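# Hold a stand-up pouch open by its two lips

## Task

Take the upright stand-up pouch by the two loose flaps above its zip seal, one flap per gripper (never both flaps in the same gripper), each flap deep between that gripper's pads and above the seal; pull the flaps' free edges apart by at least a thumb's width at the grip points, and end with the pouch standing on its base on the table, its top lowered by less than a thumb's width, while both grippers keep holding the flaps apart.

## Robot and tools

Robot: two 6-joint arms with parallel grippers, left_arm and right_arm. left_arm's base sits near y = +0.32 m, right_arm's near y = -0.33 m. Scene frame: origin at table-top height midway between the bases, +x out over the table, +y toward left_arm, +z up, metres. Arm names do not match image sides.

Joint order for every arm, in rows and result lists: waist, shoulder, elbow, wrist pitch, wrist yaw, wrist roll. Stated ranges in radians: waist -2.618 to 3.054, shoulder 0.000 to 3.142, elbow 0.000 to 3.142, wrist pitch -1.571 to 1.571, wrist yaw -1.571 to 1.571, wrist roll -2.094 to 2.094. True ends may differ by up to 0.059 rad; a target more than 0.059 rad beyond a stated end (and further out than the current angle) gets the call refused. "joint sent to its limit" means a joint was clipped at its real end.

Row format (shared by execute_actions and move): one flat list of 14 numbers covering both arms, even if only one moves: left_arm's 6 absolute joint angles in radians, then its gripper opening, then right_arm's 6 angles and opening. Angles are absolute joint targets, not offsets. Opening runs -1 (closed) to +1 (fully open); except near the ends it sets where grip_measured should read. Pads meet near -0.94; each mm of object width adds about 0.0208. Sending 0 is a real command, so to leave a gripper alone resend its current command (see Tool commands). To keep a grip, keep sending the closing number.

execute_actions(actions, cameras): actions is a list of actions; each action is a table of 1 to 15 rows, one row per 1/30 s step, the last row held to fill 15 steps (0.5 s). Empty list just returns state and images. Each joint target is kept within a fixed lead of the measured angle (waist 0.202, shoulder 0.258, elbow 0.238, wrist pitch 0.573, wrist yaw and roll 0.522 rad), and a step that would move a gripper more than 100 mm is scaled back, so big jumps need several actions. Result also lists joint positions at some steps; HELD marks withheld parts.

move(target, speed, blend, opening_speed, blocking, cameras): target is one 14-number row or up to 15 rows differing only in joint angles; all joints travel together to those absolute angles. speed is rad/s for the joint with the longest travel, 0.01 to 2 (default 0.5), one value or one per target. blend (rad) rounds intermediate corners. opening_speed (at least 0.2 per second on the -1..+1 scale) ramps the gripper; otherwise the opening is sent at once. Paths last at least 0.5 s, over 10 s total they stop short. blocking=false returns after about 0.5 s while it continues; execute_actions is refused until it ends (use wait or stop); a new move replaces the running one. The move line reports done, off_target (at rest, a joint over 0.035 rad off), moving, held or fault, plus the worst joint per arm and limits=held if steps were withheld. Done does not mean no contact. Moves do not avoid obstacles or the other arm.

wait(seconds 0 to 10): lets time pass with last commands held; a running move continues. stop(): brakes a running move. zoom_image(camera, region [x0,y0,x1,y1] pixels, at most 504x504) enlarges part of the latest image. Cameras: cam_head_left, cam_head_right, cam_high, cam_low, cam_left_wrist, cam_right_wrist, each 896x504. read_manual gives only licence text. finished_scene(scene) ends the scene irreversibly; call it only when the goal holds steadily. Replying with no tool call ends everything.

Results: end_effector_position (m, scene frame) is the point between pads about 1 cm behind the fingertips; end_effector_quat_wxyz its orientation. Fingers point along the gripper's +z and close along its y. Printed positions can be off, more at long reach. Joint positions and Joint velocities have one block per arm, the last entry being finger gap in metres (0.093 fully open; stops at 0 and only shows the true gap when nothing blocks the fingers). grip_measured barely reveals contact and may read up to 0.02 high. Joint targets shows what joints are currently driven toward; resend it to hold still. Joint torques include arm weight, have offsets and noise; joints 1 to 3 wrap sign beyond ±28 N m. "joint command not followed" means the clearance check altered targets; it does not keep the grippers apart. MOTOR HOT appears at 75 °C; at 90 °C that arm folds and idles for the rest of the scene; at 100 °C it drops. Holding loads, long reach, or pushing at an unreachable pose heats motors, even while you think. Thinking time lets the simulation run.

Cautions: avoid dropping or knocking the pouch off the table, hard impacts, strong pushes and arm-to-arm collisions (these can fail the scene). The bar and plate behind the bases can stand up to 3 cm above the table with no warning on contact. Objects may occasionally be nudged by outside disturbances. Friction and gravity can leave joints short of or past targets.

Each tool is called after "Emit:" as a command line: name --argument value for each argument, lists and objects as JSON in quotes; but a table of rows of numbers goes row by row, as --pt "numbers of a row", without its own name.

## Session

Emit:
execute_actions --actions '[]'

Scene clock: 0.00 s.
left_arm: end_effector_position=(+0.0852, +0.1869, +0.1521) grip_measured=+1.000 end_effector_quat_wxyz=(+0.136, -0.024, +0.986, -0.088) | right_arm: end_effector_position=(+0.2826, +0.0575, +0.1922) grip_measured=+1.000 end_effector_quat_wxyz=(+0.297, -0.462, +0.832, -0.083)
Joint names: [waist, shoulder, elbow, wrist pitch, wrist yaw, wrist roll]
Joint positions: left_arm=[-1.238 0.922 0.923 -1.339 -0.199 -1.238 0.093] | right_arm=[1.101 1.994 1.892 -1.045 0.448 -0.011 0.093]
Joint velocities: left_arm=[-0.027 -0.007 0.007 -0.066 0.007 0.022 0] | right_arm=[-0.002 0.002 -0.007 0.037 0.022 0.066 0]
Joint torques (N m): no reading
Heat: left arm: 32 °C; right arm: 31 °C.
Joint targets: left_arm=[-1.238 0.924 0.932 -1.333 -0.197 -1.238] | right_arm=[1.099 1.987 1.900 -1.042 0.449 -0.010]
Tool commands: left_gripper/opening=+1.0 right_gripper/opening=+1.0
camera_calibration:
cam_left_wrist: T_world_to_cam=[[0.0131966, -0.978108, 0.207677, 0.147149], [-0.986087, 0.0216891, 0.16481, 0.0939749], [-0.165706, -0.206962, -0.964214, 0.282472], [0, 0, 0, 1]] pos_world=[0.137533, 0.200351, 0.226315]
cam_right_wrist: T_world_to_cam=[[0.713634, -0.546423, 0.438348, -0.2569], [-0.60062, -0.799319, -0.0185776, 0.25835], [0.360531, -0.250023, -0.898613, 0.168595], [0, 0, 0, 1]] pos_world=[0.277719, 0.108281, 0.268913]

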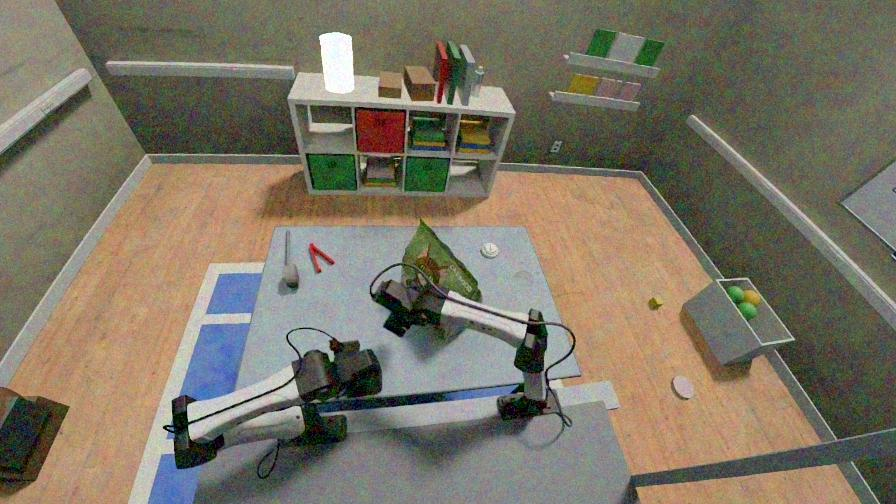

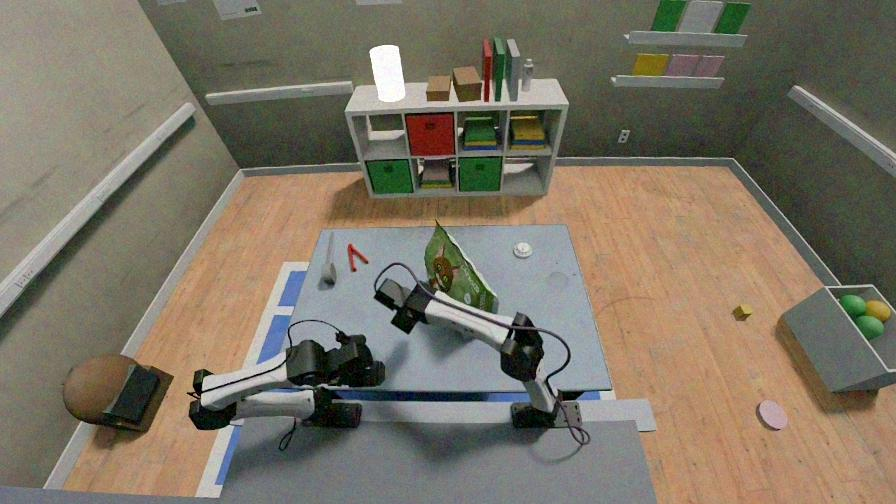

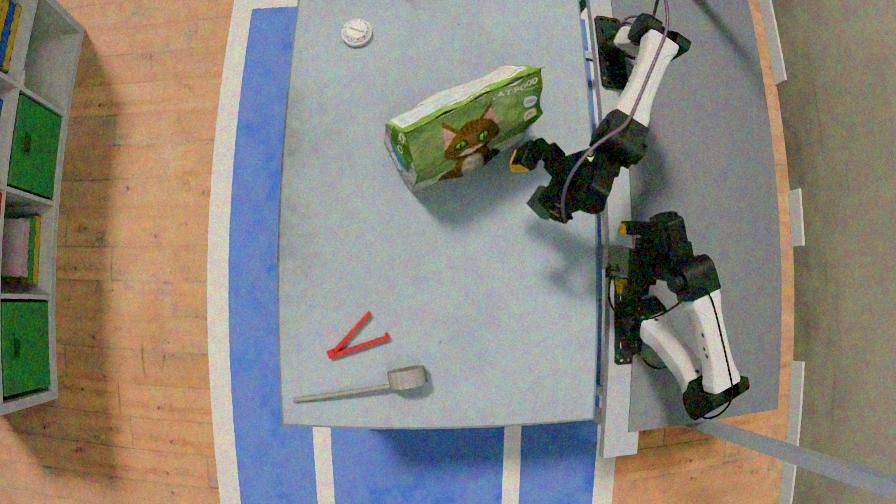

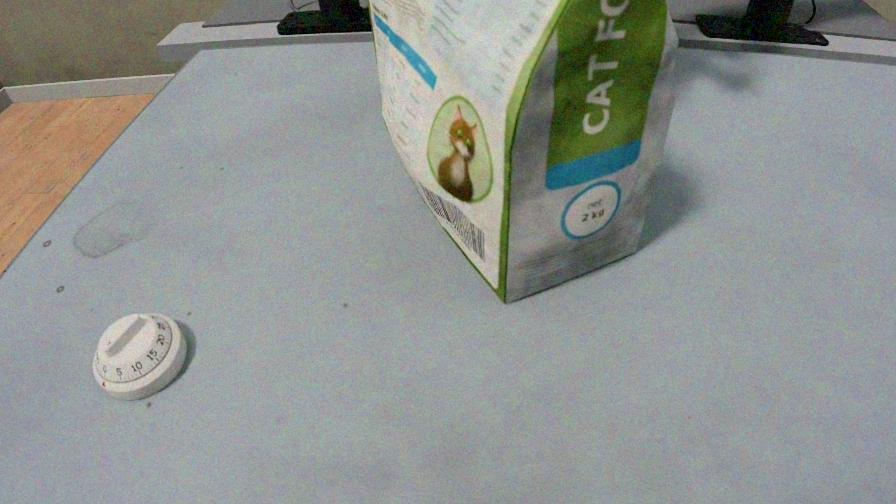

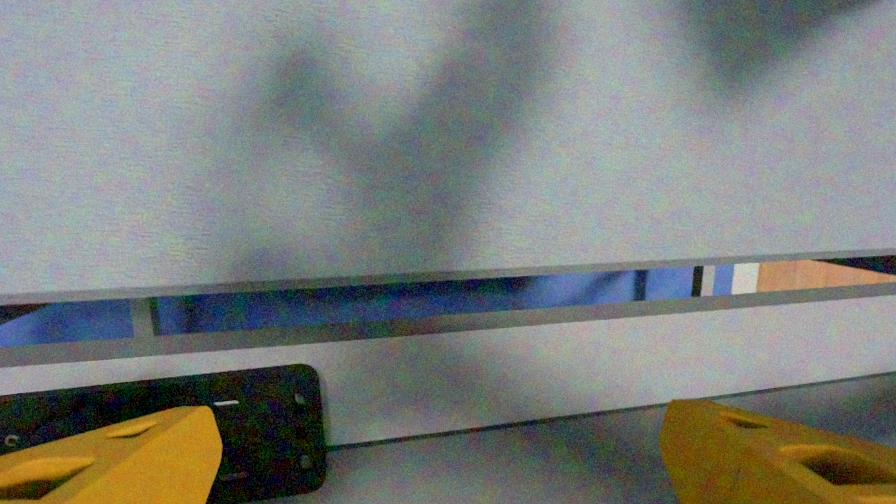

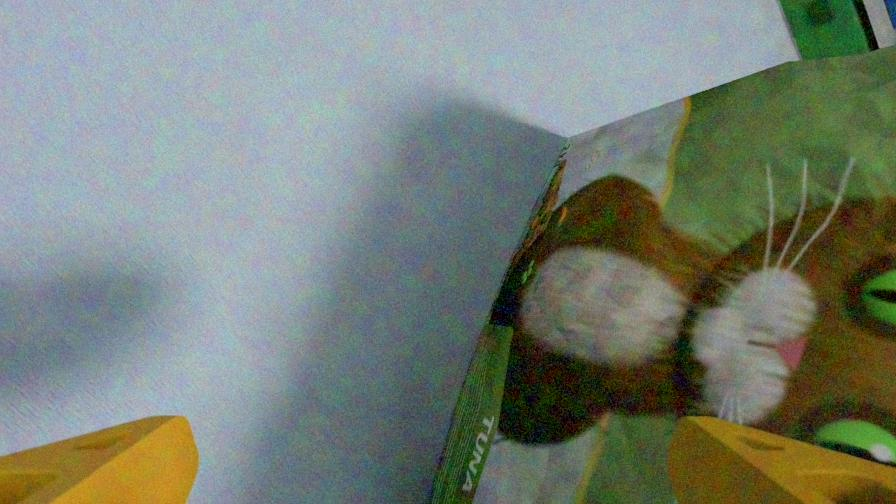

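Emit:
move --pt "-1.1 1.2 1.5 -1.2 0 -1.3 -0.565 1.101 1.45 1.9 -0.9 0.3 0.1 -0.52" --pt "-0.578 1.612 2.109 -1.047 0.298 -1.4 -0.565 0.631 1.743 2.396 -1.452 0.162 0.165 -0.52" --speed 0.7 --blend 0.1 --opening_speed 1

Scene clock: 19.27 s.
left_arm: end_effector_position=(+0.3220, +0.0733, +0.4215) grip_measured=-0.563 end_effector_quat_wxyz=(+0.160, -0.291, +0.816, -0.473) | right_arm: end_effector_position=(+0.3304, -0.1235, +0.4062) grip_measured=-0.518 end_effector_quat_wxyz=(+0.385, -0.187, +0.901, +0.071)
Joint names: [waist, shoulder, elbow, wrist pitch, wrist yaw, wrist roll]
Joint positions: left_arm=[-0.579 1.601 2.085 -1.062 0.289 -1.394 0.018] | right_arm=[0.632 1.731 2.375 -1.445 0.168 0.155 0.02]
Joint velocities: left_arm=[-0.012 -0.002 0.012 -0.037 -0.037 -0.007 0.001] | right_arm=[-0.002 -0.017 0.012 -0.037 -0.051 -0.066 0.001]
Joint torques (N m): left_arm=[0.76 -3.84 8.03 2.12 0.21 -0.04] | right_arm=[0.1 -5.05 6.19 1.96 0.02 0.03]
Heat: left arm: 34 °C; right arm: 37 °C.
Joint targets: left_arm=[-0.578 1.612 2.109 -1.047 0.298 -1.400] | right_arm=[0.631 1.743 2.396 -1.452 0.162 0.165]
move: done
camera_calibration:
cam_left_wrist: T_world_to_cam=[[0.30617, -0.365001, 0.879223, -0.445372], [-0.938722, -0.269339, 0.215076, 0.270458], [0.158306, -0.891196, -0.425099, 0.276541], [0, 0, 0, 1]] pos_world=[0.346467, 0.156736, 0.450969]
cam_right_wrist: T_world_to_cam=[[0.38933, -0.919968, 0.0456127, -0.263166], [-0.858353, -0.380328, -0.344355, 0.415575], [0.334143, 0.0949161, -0.937731, 0.36563], [0, 0, 0, 1]] pos_world=[0.336996, -0.118754, 0.497972]

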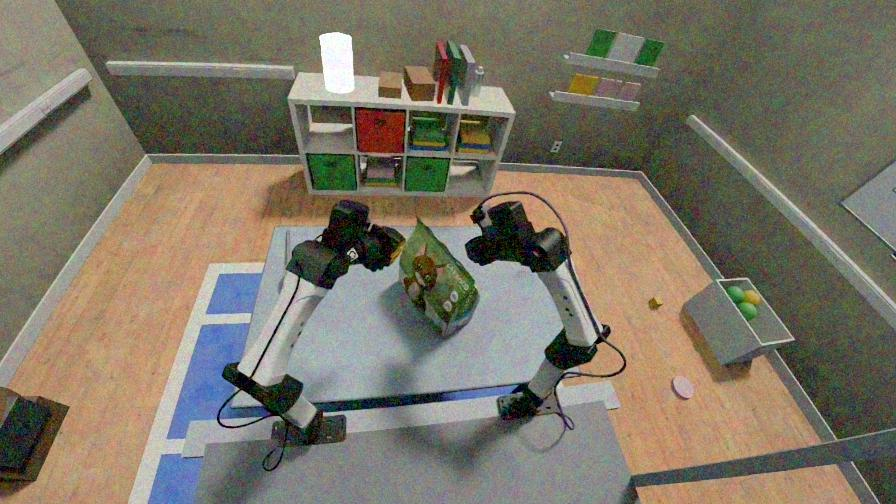

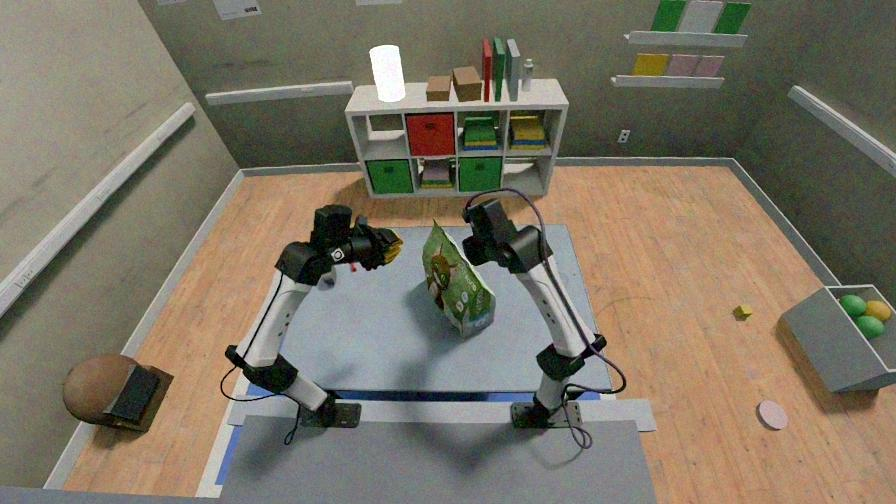

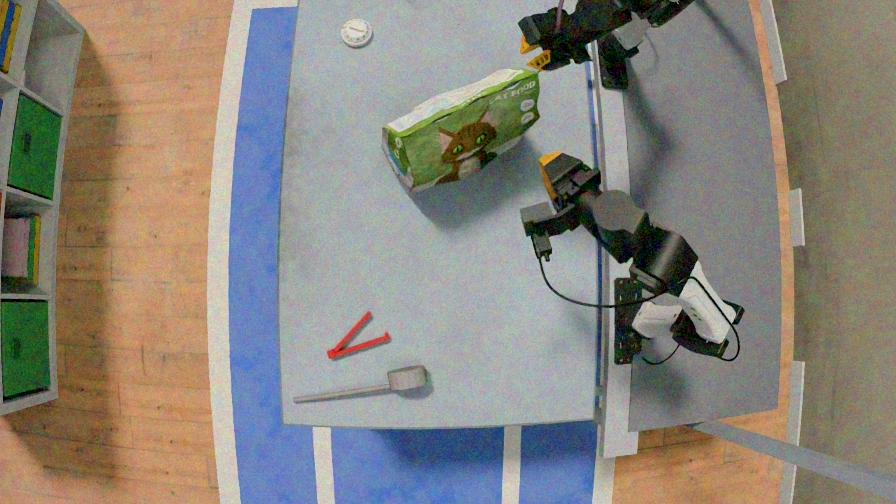

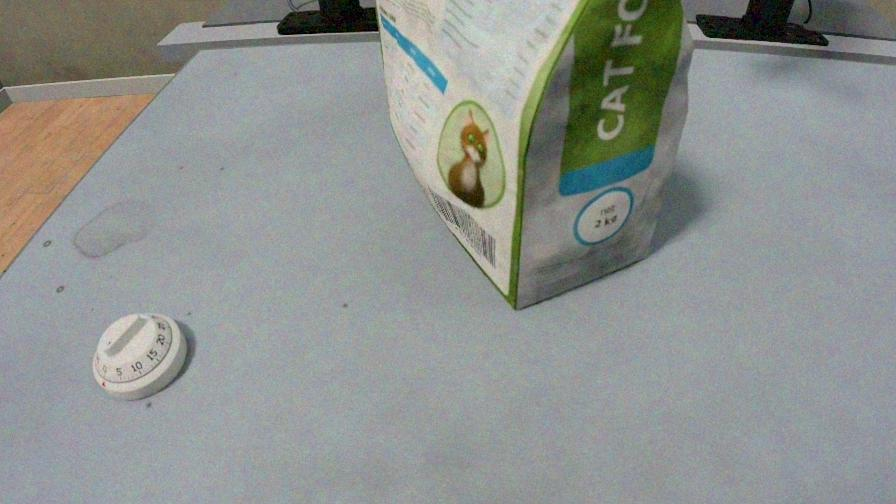

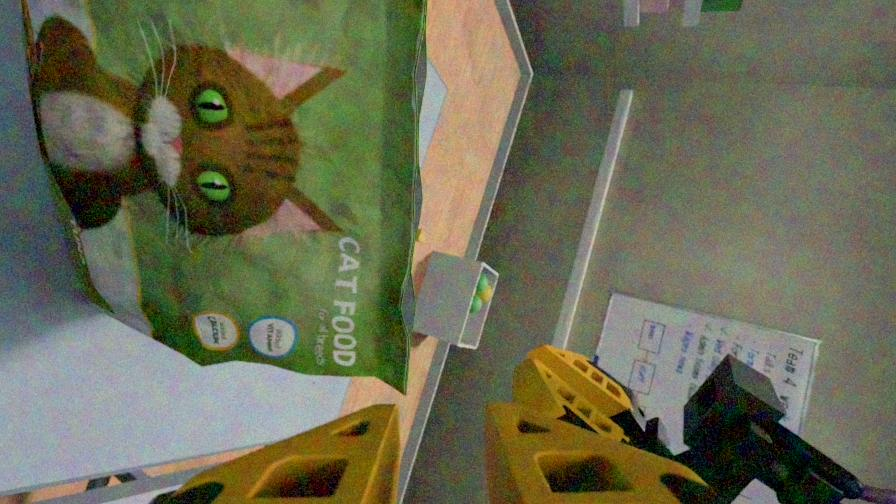

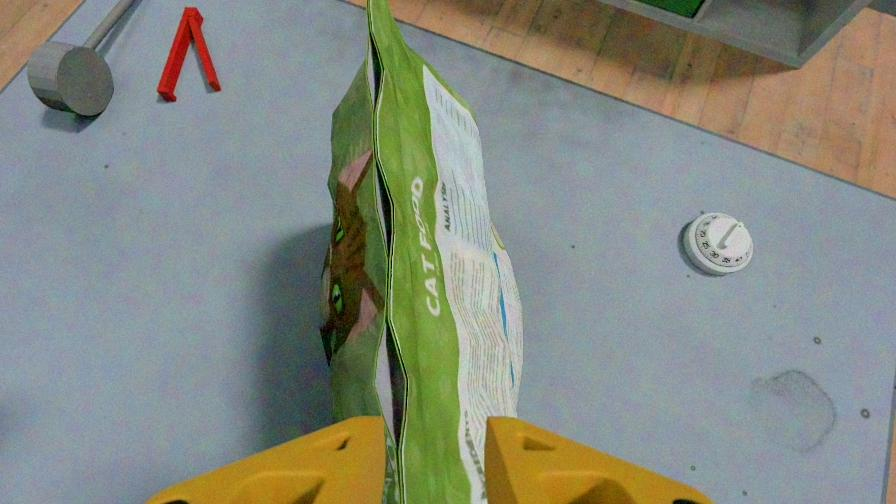

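Emit:
zoom_image --camera "cam_right_wrist" --region '[300, 0, 600, 504]'

Emit:
zoom_image --camera "cam_left_wrist" --region '[300, 0, 560, 410]'

Scaled by 1.000.

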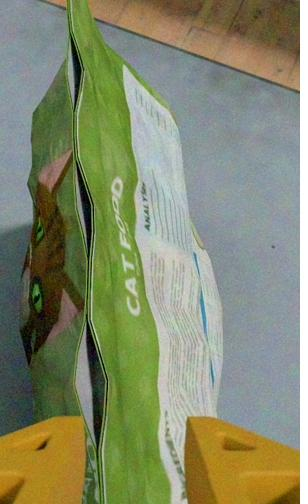

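Scaled by 1.229 from the camera's 896x504 image, which has a finer 1280x720 frame.

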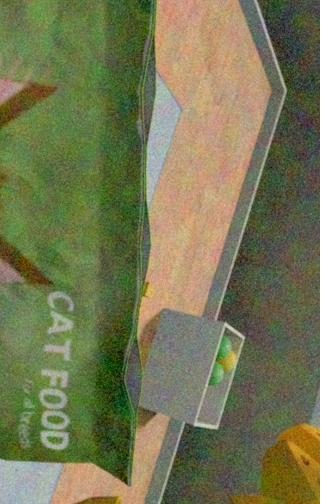

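Emit:
move --target '[-0.578,1.612,2.109,-1.047,0.298,-1.4,-0.565,0.593,1.577,1.883,-1.1,0.066,0.066,-0.52]' --speed 0.5 --cameras '["cam_left_wrist","cam_right_wrist"]'

Scene clock: 41.00 s.
left_arm: end_effector_position=(+0.3220, +0.0732, +0.4219) grip_measured=-0.563 end_effector_quat_wxyz=(+0.160, -0.291, +0.816, -0.473) | right_arm: end_effector_position=(+0.3459, -0.1096, +0.3407) grip_measured=-0.518 end_effector_quat_wxyz=(+0.369, -0.227, +0.897, +0.090)
Joint names: [waist, shoulder, elbow, wrist pitch, wrist yaw, wrist roll]
Joint positions: left_arm=[-0.579 1.601 2.085 -1.061 0.29 -1.394 0.018] | right_arm=[0.599 1.596 1.895 -1.113 0.072 0.076 0.02]
Joint velocities: left_arm=[-0.002 0.017 -0.017 -0.022 -0.037 0.037 -0.001] | right_arm=[-0.017 -0.002 -0.007 -0.037 0.066 -0.037 0]
Joint torques (N m): left_arm=[0.65 -3.81 7.91 2.08 0.19 0.01] | right_arm=[-0.47 -7.61 4.77 2.15 -0.03 -0.19]
Heat: left arm: 39 °C; right arm: 36 °C.
Joint targets: left_arm=[-0.578 1.612 2.109 -1.047 0.298 -1.400] | right_arm=[0.593 1.577 1.883 -1.100 0.066 0.066]
move: done
camera_calibration:
cam_left_wrist: T_world_to_cam=[[0.305534, -0.364065, 0.879833, -0.445824], [-0.939015, -0.268337, 0.215051, 0.270308], [0.157799, -0.891881, -0.423849, 0.276229], [0, 0, 0, 1]] pos_world=[0.346449, 0.156588, 0.4512]
cam_right_wrist: T_world_to_cam=[[0.471624, -0.881068, 0.0359098, -0.274344], [-0.829641, -0.457157, -0.320475, 0.385056], [0.298777, 0.121351, -0.946576, 0.315837], [0, 0, 0, 1]] pos_world=[0.354481, -0.104012, 0.432216]
Images, in order (width x height): cam_left_wrist 896x504, cam_right_wrist 896x504.

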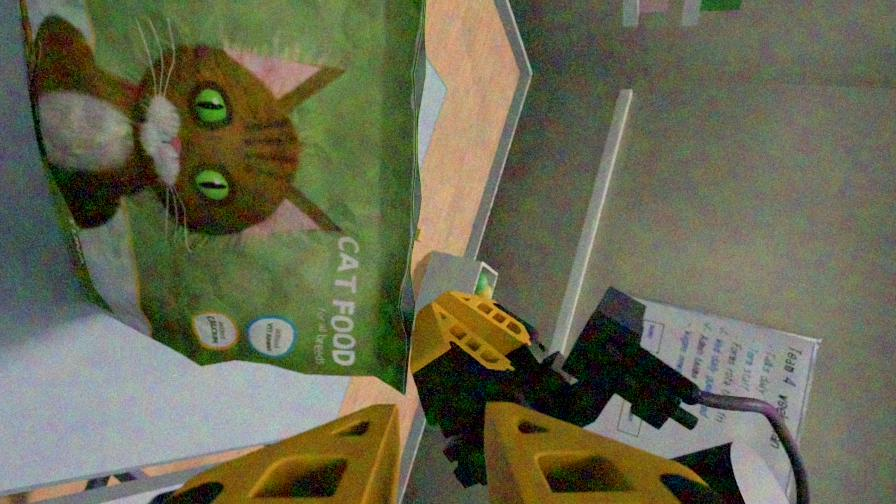

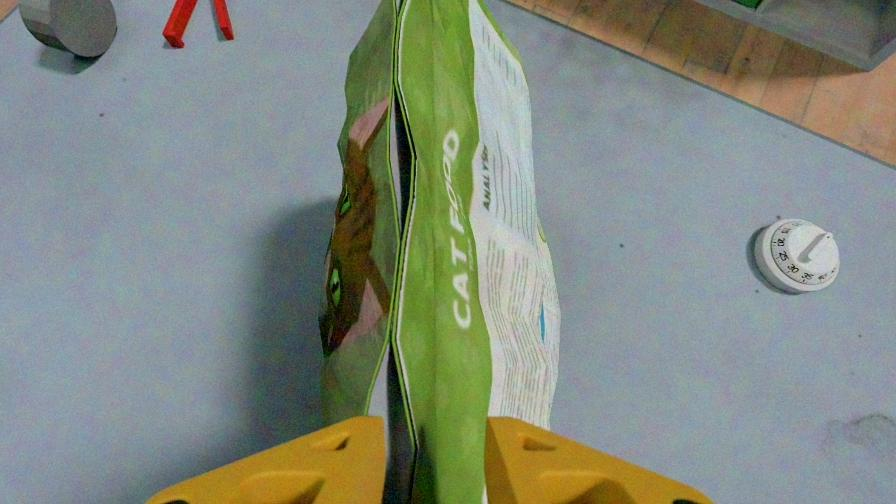

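Emit:
move --target '[-0.578,1.612,2.109,-1.047,0.298,-1.4,-0.565,0.590,1.530,1.778,-1.048,0.066,0.066,-0.52]' --speed 0.15 --cameras '["cam_left_wrist","cam_right_wrist"]'

Scene clock: 51.60 s.
left_arm: end_effector_position=(+0.3220, +0.0732, +0.4219) grip_measured=-0.563 end_effector_quat_wxyz=(+0.160, -0.291, +0.816, -0.473) | right_arm: end_effector_position=(+0.3417, -0.1133, +0.3285) grip_measured=-0.518 end_effector_quat_wxyz=(+0.369, -0.226, +0.897, +0.090)
Joint names: [waist, shoulder, elbow, wrist pitch, wrist yaw, wrist roll]
Joint positions: left_arm=[-0.579 1.601 2.085 -1.061 0.29 -1.394 0.018] | right_arm=[0.596 1.548 1.792 -1.058 0.069 0.076 0.02]
Joint velocities: left_arm=[0.002 -0.002 0.002 0.007 -0.022 -0.007 -0.001] | right_arm=[0.007 0.002 -0.012 -0.007 -0.022 -0.007 0]
Joint torques (N m): left_arm=[0.64 -3.78 7.88 2.1 0.23 0] | right_arm=[-0.46 -7.38 4.75 2.15 -0.01 -0.18]
Heat: left arm: 40 °C; right arm: 36 °C.
Joint targets: left_arm=[-0.578 1.612 2.109 -1.047 0.298 -1.400] | right_arm=[0.590 1.530 1.778 -1.048 0.066 0.066]
move: done
camera_calibration:
cam_left_wrist: T_world_to_cam=[[0.305251, -0.363886, 0.880005, -0.445907], [-0.939083, -0.268299, 0.214801, 0.270449], [0.157942, -0.891965, -0.423618, 0.276097], [0, 0, 0, 1]] pos_world=[0.34648, 0.15657, 0.451267]
cam_right_wrist: T_world_to_cam=[[0.471278, -0.881311, 0.0344694, -0.274562], [-0.829988, -0.456376, -0.320688, 0.376299], [0.298357, 0.122524, -0.946557, 0.306328], [0, 0, 0, 1]] pos_world=[0.350323, -0.107773, 0.420096]
Images, in order (width x height): cam_left_wrist 896x504, cam_right_wrist 896x504.

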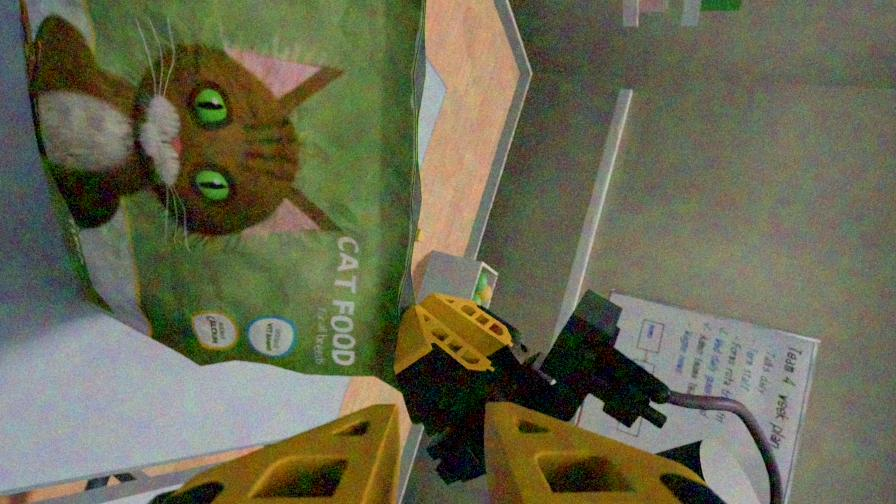

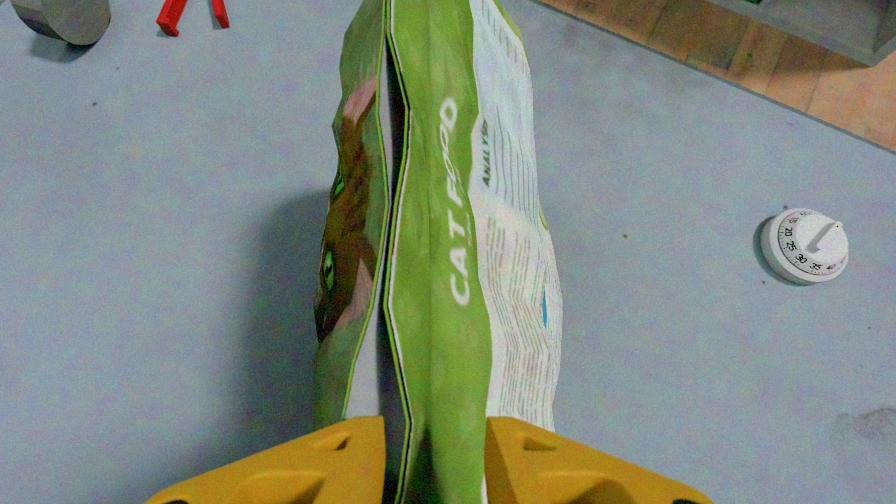

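Emit:
move --target '[-0.578,1.612,2.109,-1.047,0.298,-1.4,-0.565,0.590,1.4975,1.666,-0.968,0.066,0.066,-0.52]' --speed 0.15 --cameras '["cam_left_wrist","cam_right_wrist","cam_high"]'

Scene clock: 56.13 s.
left_arm: end_effector_position=(+0.3220, +0.0732, +0.4219) grip_measured=-0.563 end_effector_quat_wxyz=(+0.160, -0.291, +0.816, -0.473) | right_arm: end_effector_position=(+0.3414, -0.1128, +0.3126) grip_measured=-0.518 end_effector_quat_wxyz=(+0.371, -0.227, +0.896, +0.094)
Joint names: [waist, shoulder, elbow, wrist pitch, wrist yaw, wrist roll]
Joint positions: left_arm=[-0.579 1.601 2.085 -1.061 0.29 -1.394 0.018] | right_arm=[0.596 1.512 1.682 -0.977 0.065 0.076 0.02]
Joint velocities: left_arm=[0.017 0.002 -0.002 0.081 -0.051 -0.037 -0.001] | right_arm=[0.012 0.012 0.002 0.037 -0.007 -0.022 0]
Joint torques (N m): left_arm=[0.83 -3.96 7.9 2.07 0.19 0] | right_arm=[-0.59 -7.06 4.75 2.13 0.05 -0.2]
Heat: left arm: 41 °C; right arm: 37 °C.
Joint targets: left_arm=[-0.578 1.612 2.109 -1.047 0.298 -1.400] | right_arm=[0.590 1.498 1.666 -0.968 0.066 0.066]
move: done
camera_calibration:
cam_left_wrist: T_world_to_cam=[[0.305251, -0.363886, 0.880005, -0.445907], [-0.939083, -0.268299, 0.214801, 0.270449], [0.157942, -0.891965, -0.423618, 0.276097], [0, 0, 0, 1]] pos_world=[0.34648, 0.15657, 0.451267]
cam_right_wrist: T_world_to_cam=[[0.473779, -0.880108, 0.0307218, -0.272983], [-0.827115, -0.456687, -0.327594, 0.372329], [0.302348, 0.129797, -0.944319, 0.290056], [0, 0, 0, 1]] pos_world=[0.349595, -0.107865, 0.404265]
Images, in order (width x height): cam_high 896x504, cam_left_wrist 896x504, cam_right_wrist 896x504.

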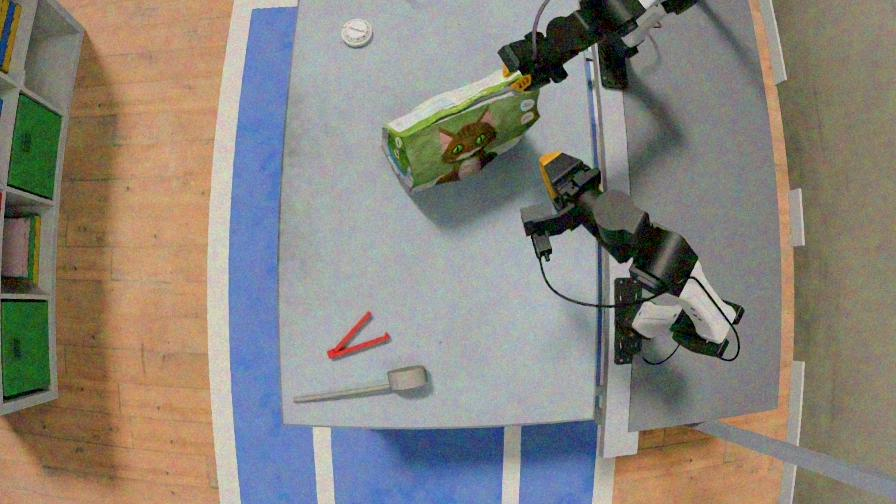

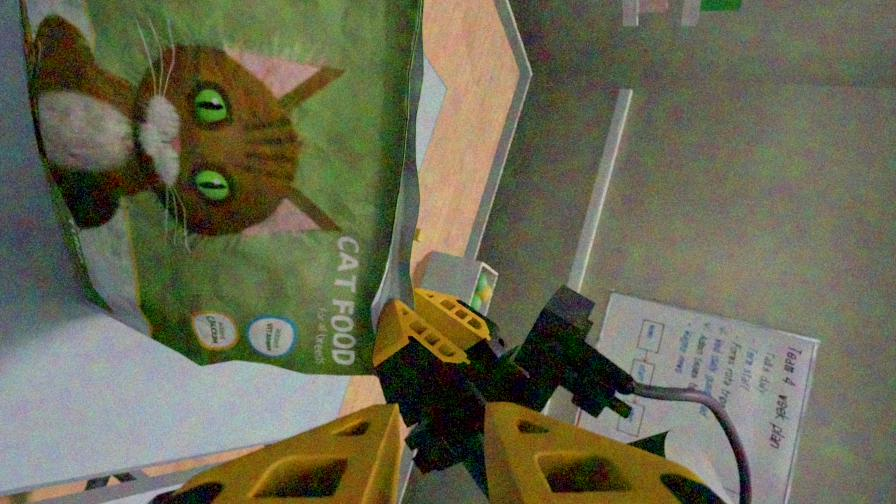

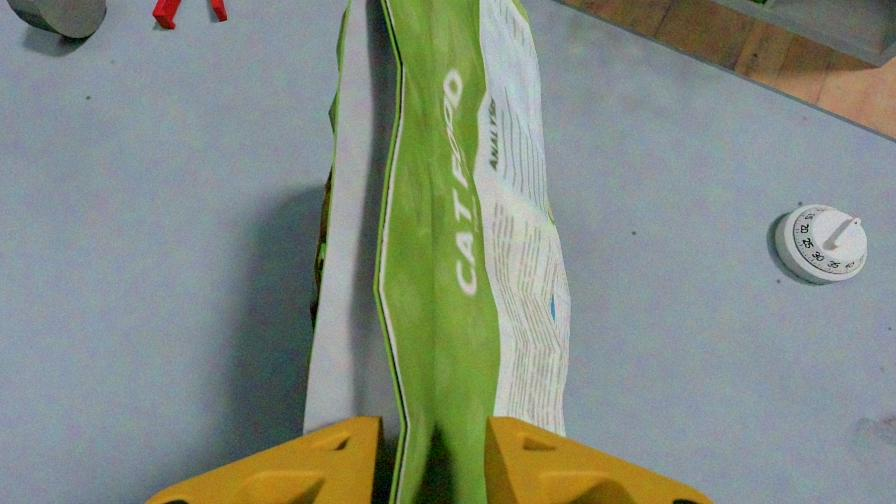

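Emit:
move --pt "-0.578 1.612 2.109 -1.047 0.298 -1.4 -0.565 0.590 1.491 1.636 -0.946 0.066 0.066 -0.52" --speed 0.15 --cameras '[]'

Emit:
move --pt "-0.578 1.612 2.109 -1.047 0.298 -1.4 -0.565 0.590 1.491 1.636 -0.946 0.066 0.066 -1" --opening_speed 0.6

Scene clock: 59.83 s.
left_arm: end_effector_position=(+0.3220, +0.0732, +0.4219) grip_measured=-0.563 end_effector_quat_wxyz=(+0.160, -0.291, +0.816, -0.473) | right_arm: end_effector_position=(+0.3426, -0.1120, +0.3090) grip_measured=-0.518 end_effector_quat_wxyz=(+0.375, -0.226, +0.894, +0.095)
Joint names: [waist, shoulder, elbow, wrist pitch, wrist yaw, wrist roll]
Joint positions: left_arm=[-0.579 1.601 2.085 -1.061 0.29 -1.394 0.018] | right_arm=[0.596 1.504 1.653 -0.948 0.065 0.076 0.02]
Joint velocities: left_arm=[-0.002 -0.002 -0.002 -0.022 0.007 0.066 0.001] | right_arm=[-0.022 -0.012 0.012 -0.037 -0.022 -0.081 -0.001]
Joint torques (N m): left_arm=[0.73 -3.77 7.8 2.06 0.19 -0.02] | right_arm=[-0.53 -6.87 4.78 2.09 0.01 -0.19]
Heat: left arm: 41 °C; right arm: 37 °C.
Joint targets: left_arm=[-0.578 1.612 2.109 -1.047 0.298 -1.400] | right_arm=[0.590 1.491 1.636 -0.946 0.066 0.066]
move: done
No camera images: "cameras" was empty.

Scene clock: 60.83 s.
left_arm: end_effector_position=(+0.3220, +0.0732, +0.4219) grip_measured=-0.563 end_effector_quat_wxyz=(+0.160, -0.291, +0.816, -0.473) | right_arm: end_effector_position=(+0.3425, -0.1117, +0.3088) grip_measured=-0.975 end_effector_quat_wxyz=(+0.374, -0.227, +0.894, +0.096)
Joint names: [waist, shoulder, elbow, wrist pitch, wrist yaw, wrist roll]
Joint positions: left_arm=[-0.579 1.601 2.085 -1.061 0.29 -1.394 0.018] | right_arm=[0.596 1.504 1.652 -0.948 0.063 0.076 0]
Joint velocities: left_arm=[-0.017 -0.027 0.007 0.066 -0.007 -0.022 0] | right_arm=[-0.022 0.007 -0.007 -0.022 0.037 -0.007 0]
Joint torques (N m): left_arm=[0.72 -3.86 7.95 2.1 0.17 0.01] | right_arm=[-0.65 -6.97 4.77 2.11 0.05 -0.18]
Heat: left arm: 41 °C; right arm: 37 °C.
Joint targets: left_arm=[-0.578 1.612 2.109 -1.047 0.298 -1.400] | right_arm=[0.590 1.491 1.636 -0.946 0.066 0.066]
move: done
camera_calibration:
cam_left_wrist: T_world_to_cam=[[0.305251, -0.363886, 0.880005, -0.445907], [-0.939083, -0.268299, 0.214801, 0.270449], [0.157942, -0.891965, -0.423618, 0.276097], [0, 0, 0, 1]] pos_world=[0.34648, 0.15657, 0.451267]
cam_right_wrist: T_world_to_cam=[[0.474857, -0.879597, 0.0286166, -0.272083], [-0.824631, -0.456071, -0.334639, 0.373874], [0.307399, 0.135308, -0.941912, 0.28405], [0, 0, 0, 1]] pos_world=[0.350192, -0.107245, 0.400448]

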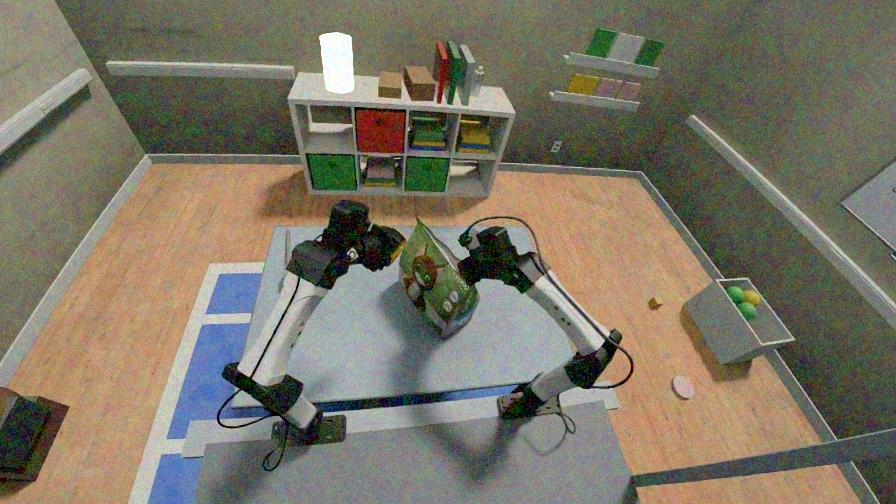

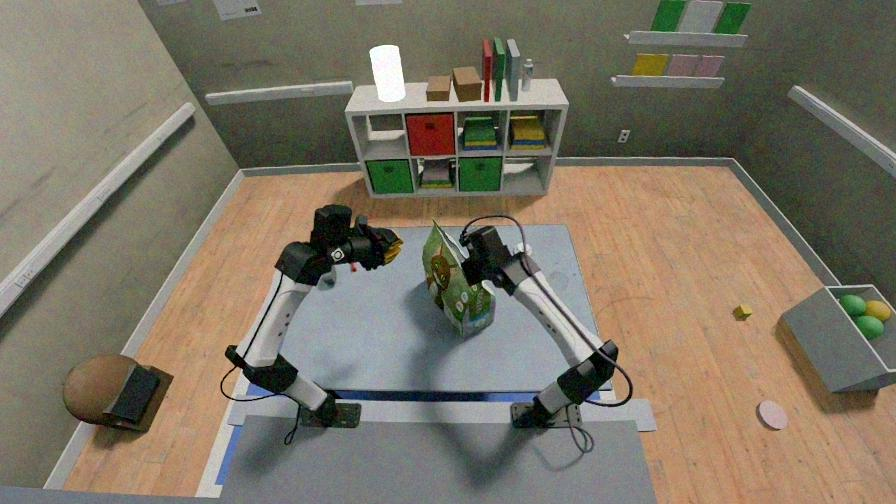

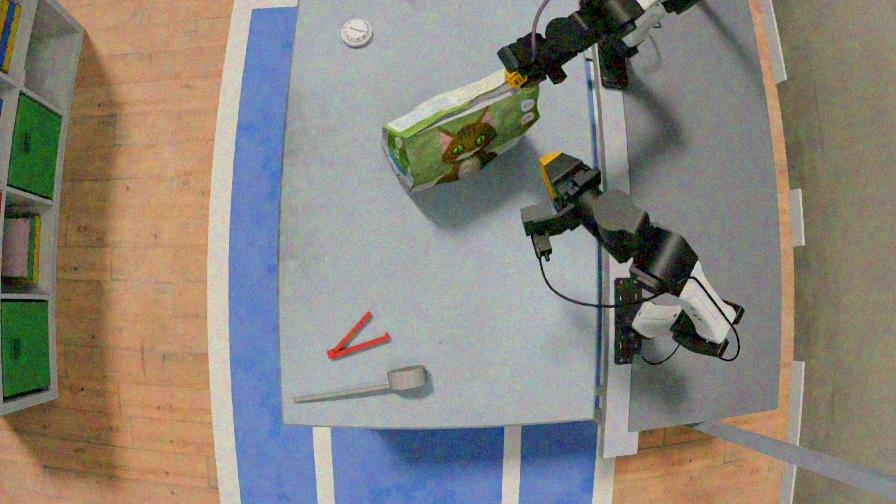

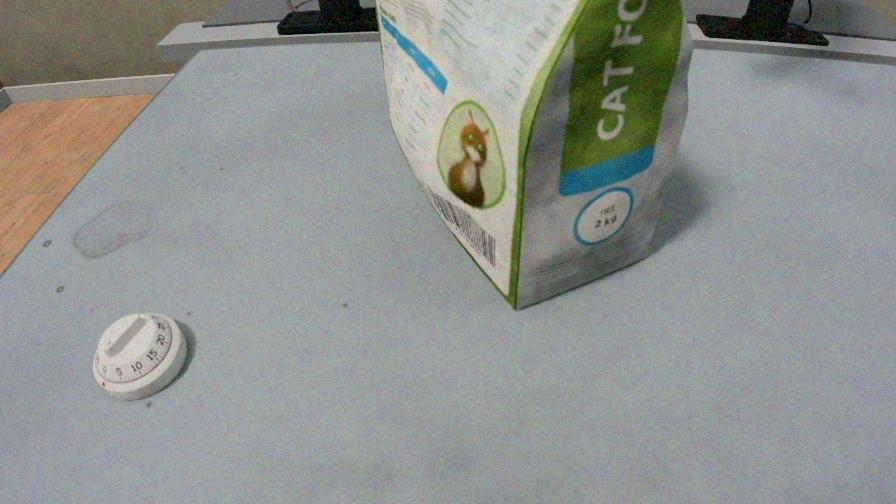

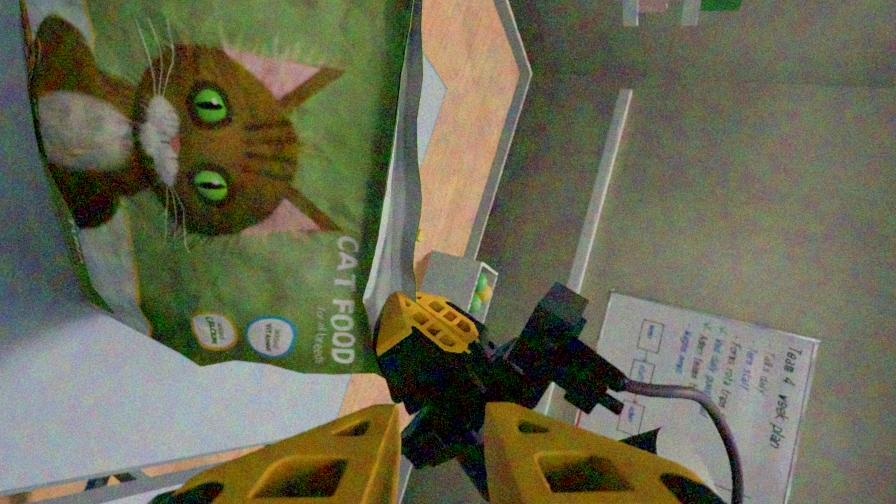

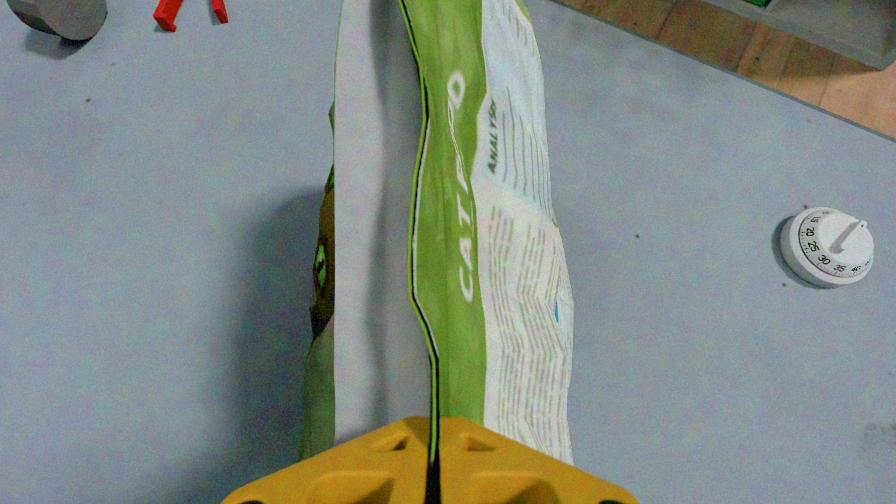

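Emit:
move --target '[-0.7985,2.117,2.474,-1.059,0.096,-1.48,-0.565,0.590,1.491,1.636,-0.946,0.066,0.066,-1]' --speed 0.35

Scene clock: 79.07 s.
left_arm: end_effector_position=(+0.3769, -0.0641, +0.3303) grip_measured=-0.563 end_effector_quat_wxyz=(+0.138, -0.292, +0.855, -0.405) | right_arm: end_effector_position=(+0.3425, -0.1117, +0.3088) grip_measured=-0.975 end_effector_quat_wxyz=(+0.374, -0.227, +0.894, +0.096)
Joint names: [waist, shoulder, elbow, wrist pitch, wrist yaw, wrist roll]
Joint positions: left_arm=[-0.795 2.107 2.448 -1.058 0.102 -1.474 0.018] | right_arm=[0.596 1.504 1.652 -0.948 0.063 0.076 0]
Joint velocities: left_arm=[0.007 0.002 0.007 -0.022 0.007 0.007 0] | right_arm=[0.022 -0.002 -0.002 -0.066 -0.022 0.007 0]
Joint torques (N m): left_arm=[0.51 -7.62 8.42 1.79 -0.06 -0.03] | right_arm=[-0.51 -6.79 4.77 2.06 0.03 -0.24]
Heat: left arm: 42 °C; right arm: 38 °C.
Joint targets: left_arm=[-0.798 2.117 2.474 -1.059 0.096 -1.480] | right_arm=[0.590 1.491 1.636 -0.946 0.066 0.066]
move: done
camera_calibration:
cam_left_wrist: T_world_to_cam=[[0.372226, -0.483507, 0.792255, -0.435882], [-0.923042, -0.282204, 0.261447, 0.282525], [0.0971664, -0.828602, -0.551341, 0.175331], [0, 0, 0, 1]] pos_world=[0.405992, 0.0142576, 0.368132]
cam_right_wrist: T_world_to_cam=[[0.474857, -0.879597, 0.0286166, -0.272083], [-0.824631, -0.456071, -0.334639, 0.373874], [0.307399, 0.135308, -0.941912, 0.28405], [0, 0, 0, 1]] pos_world=[0.350192, -0.107245, 0.400448]

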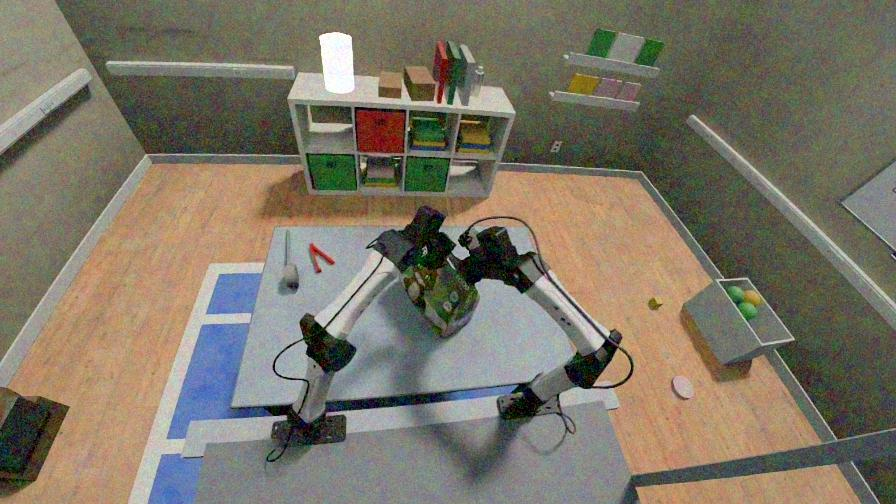

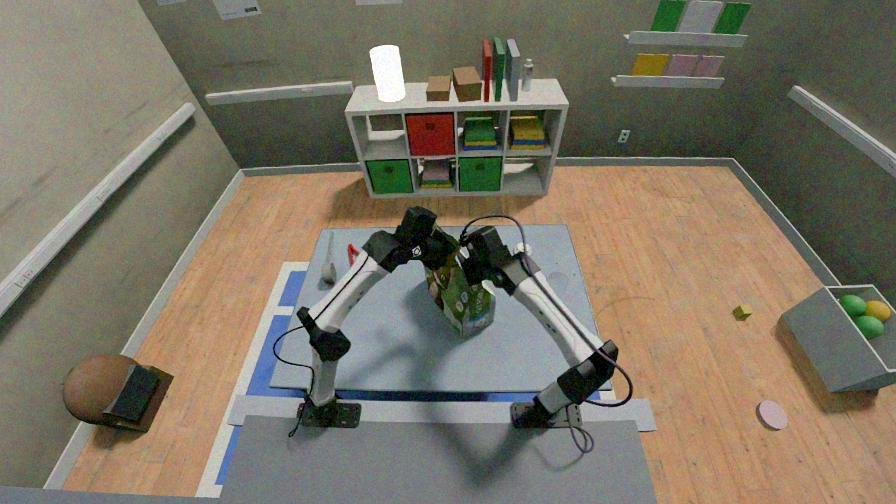

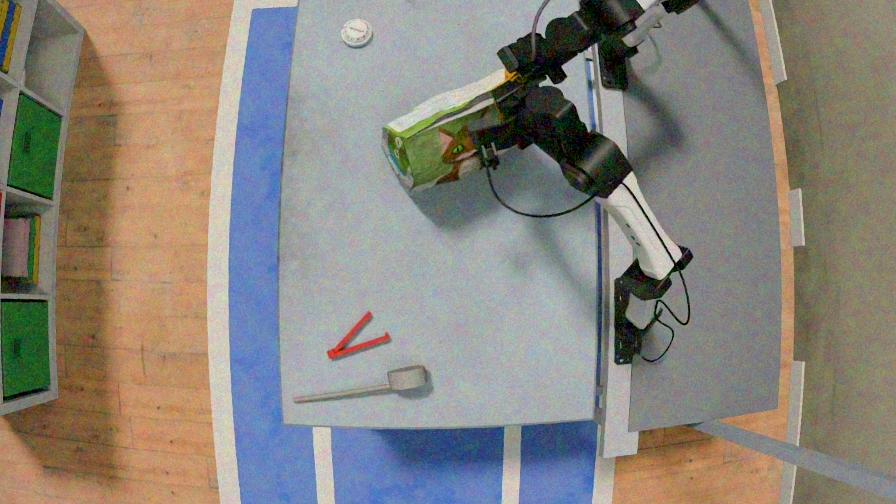

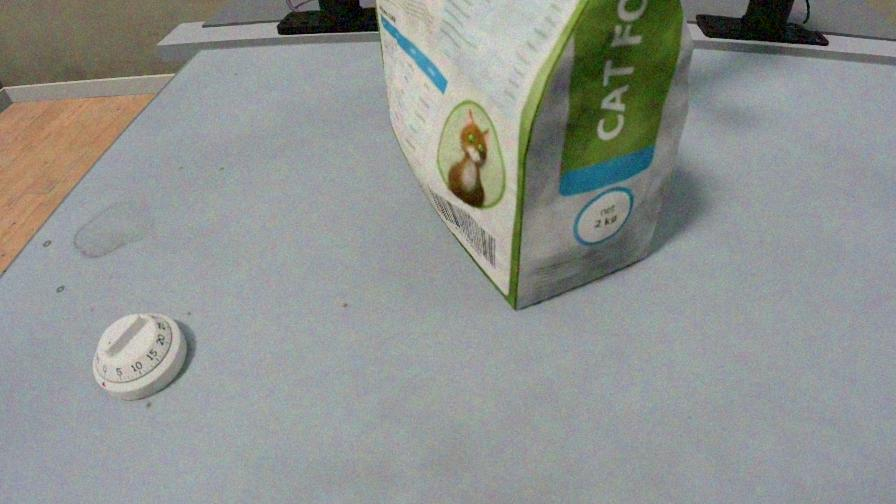

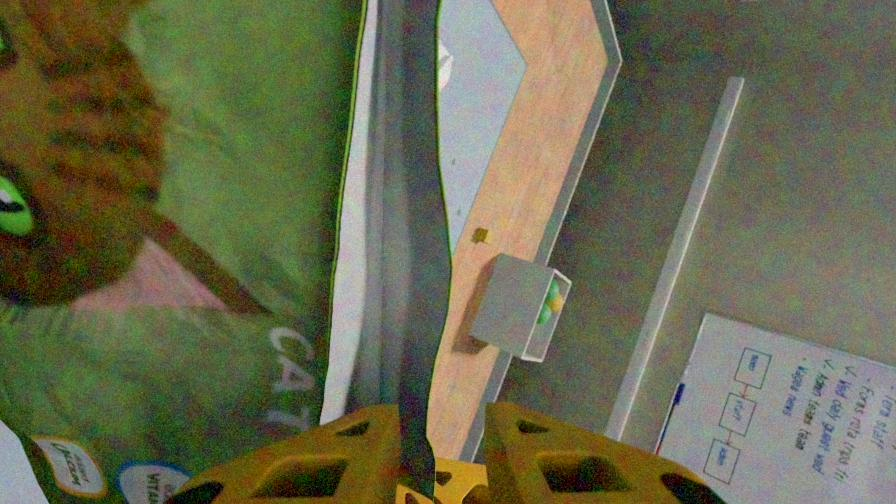

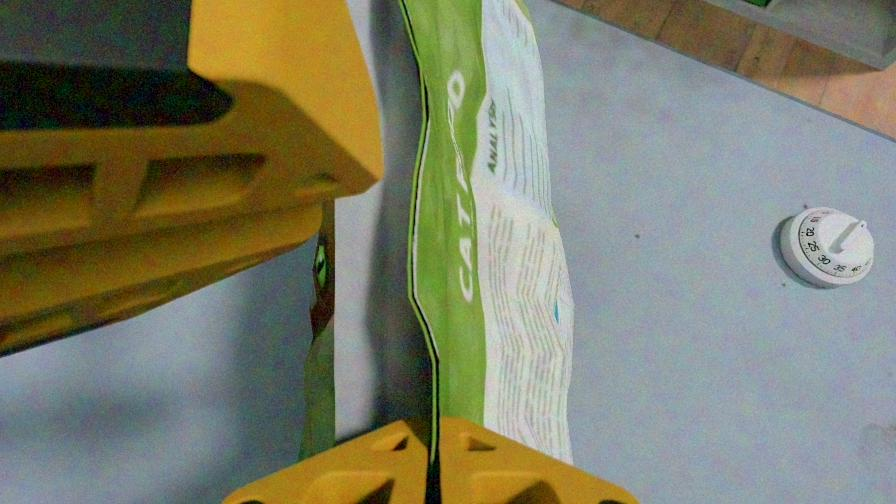

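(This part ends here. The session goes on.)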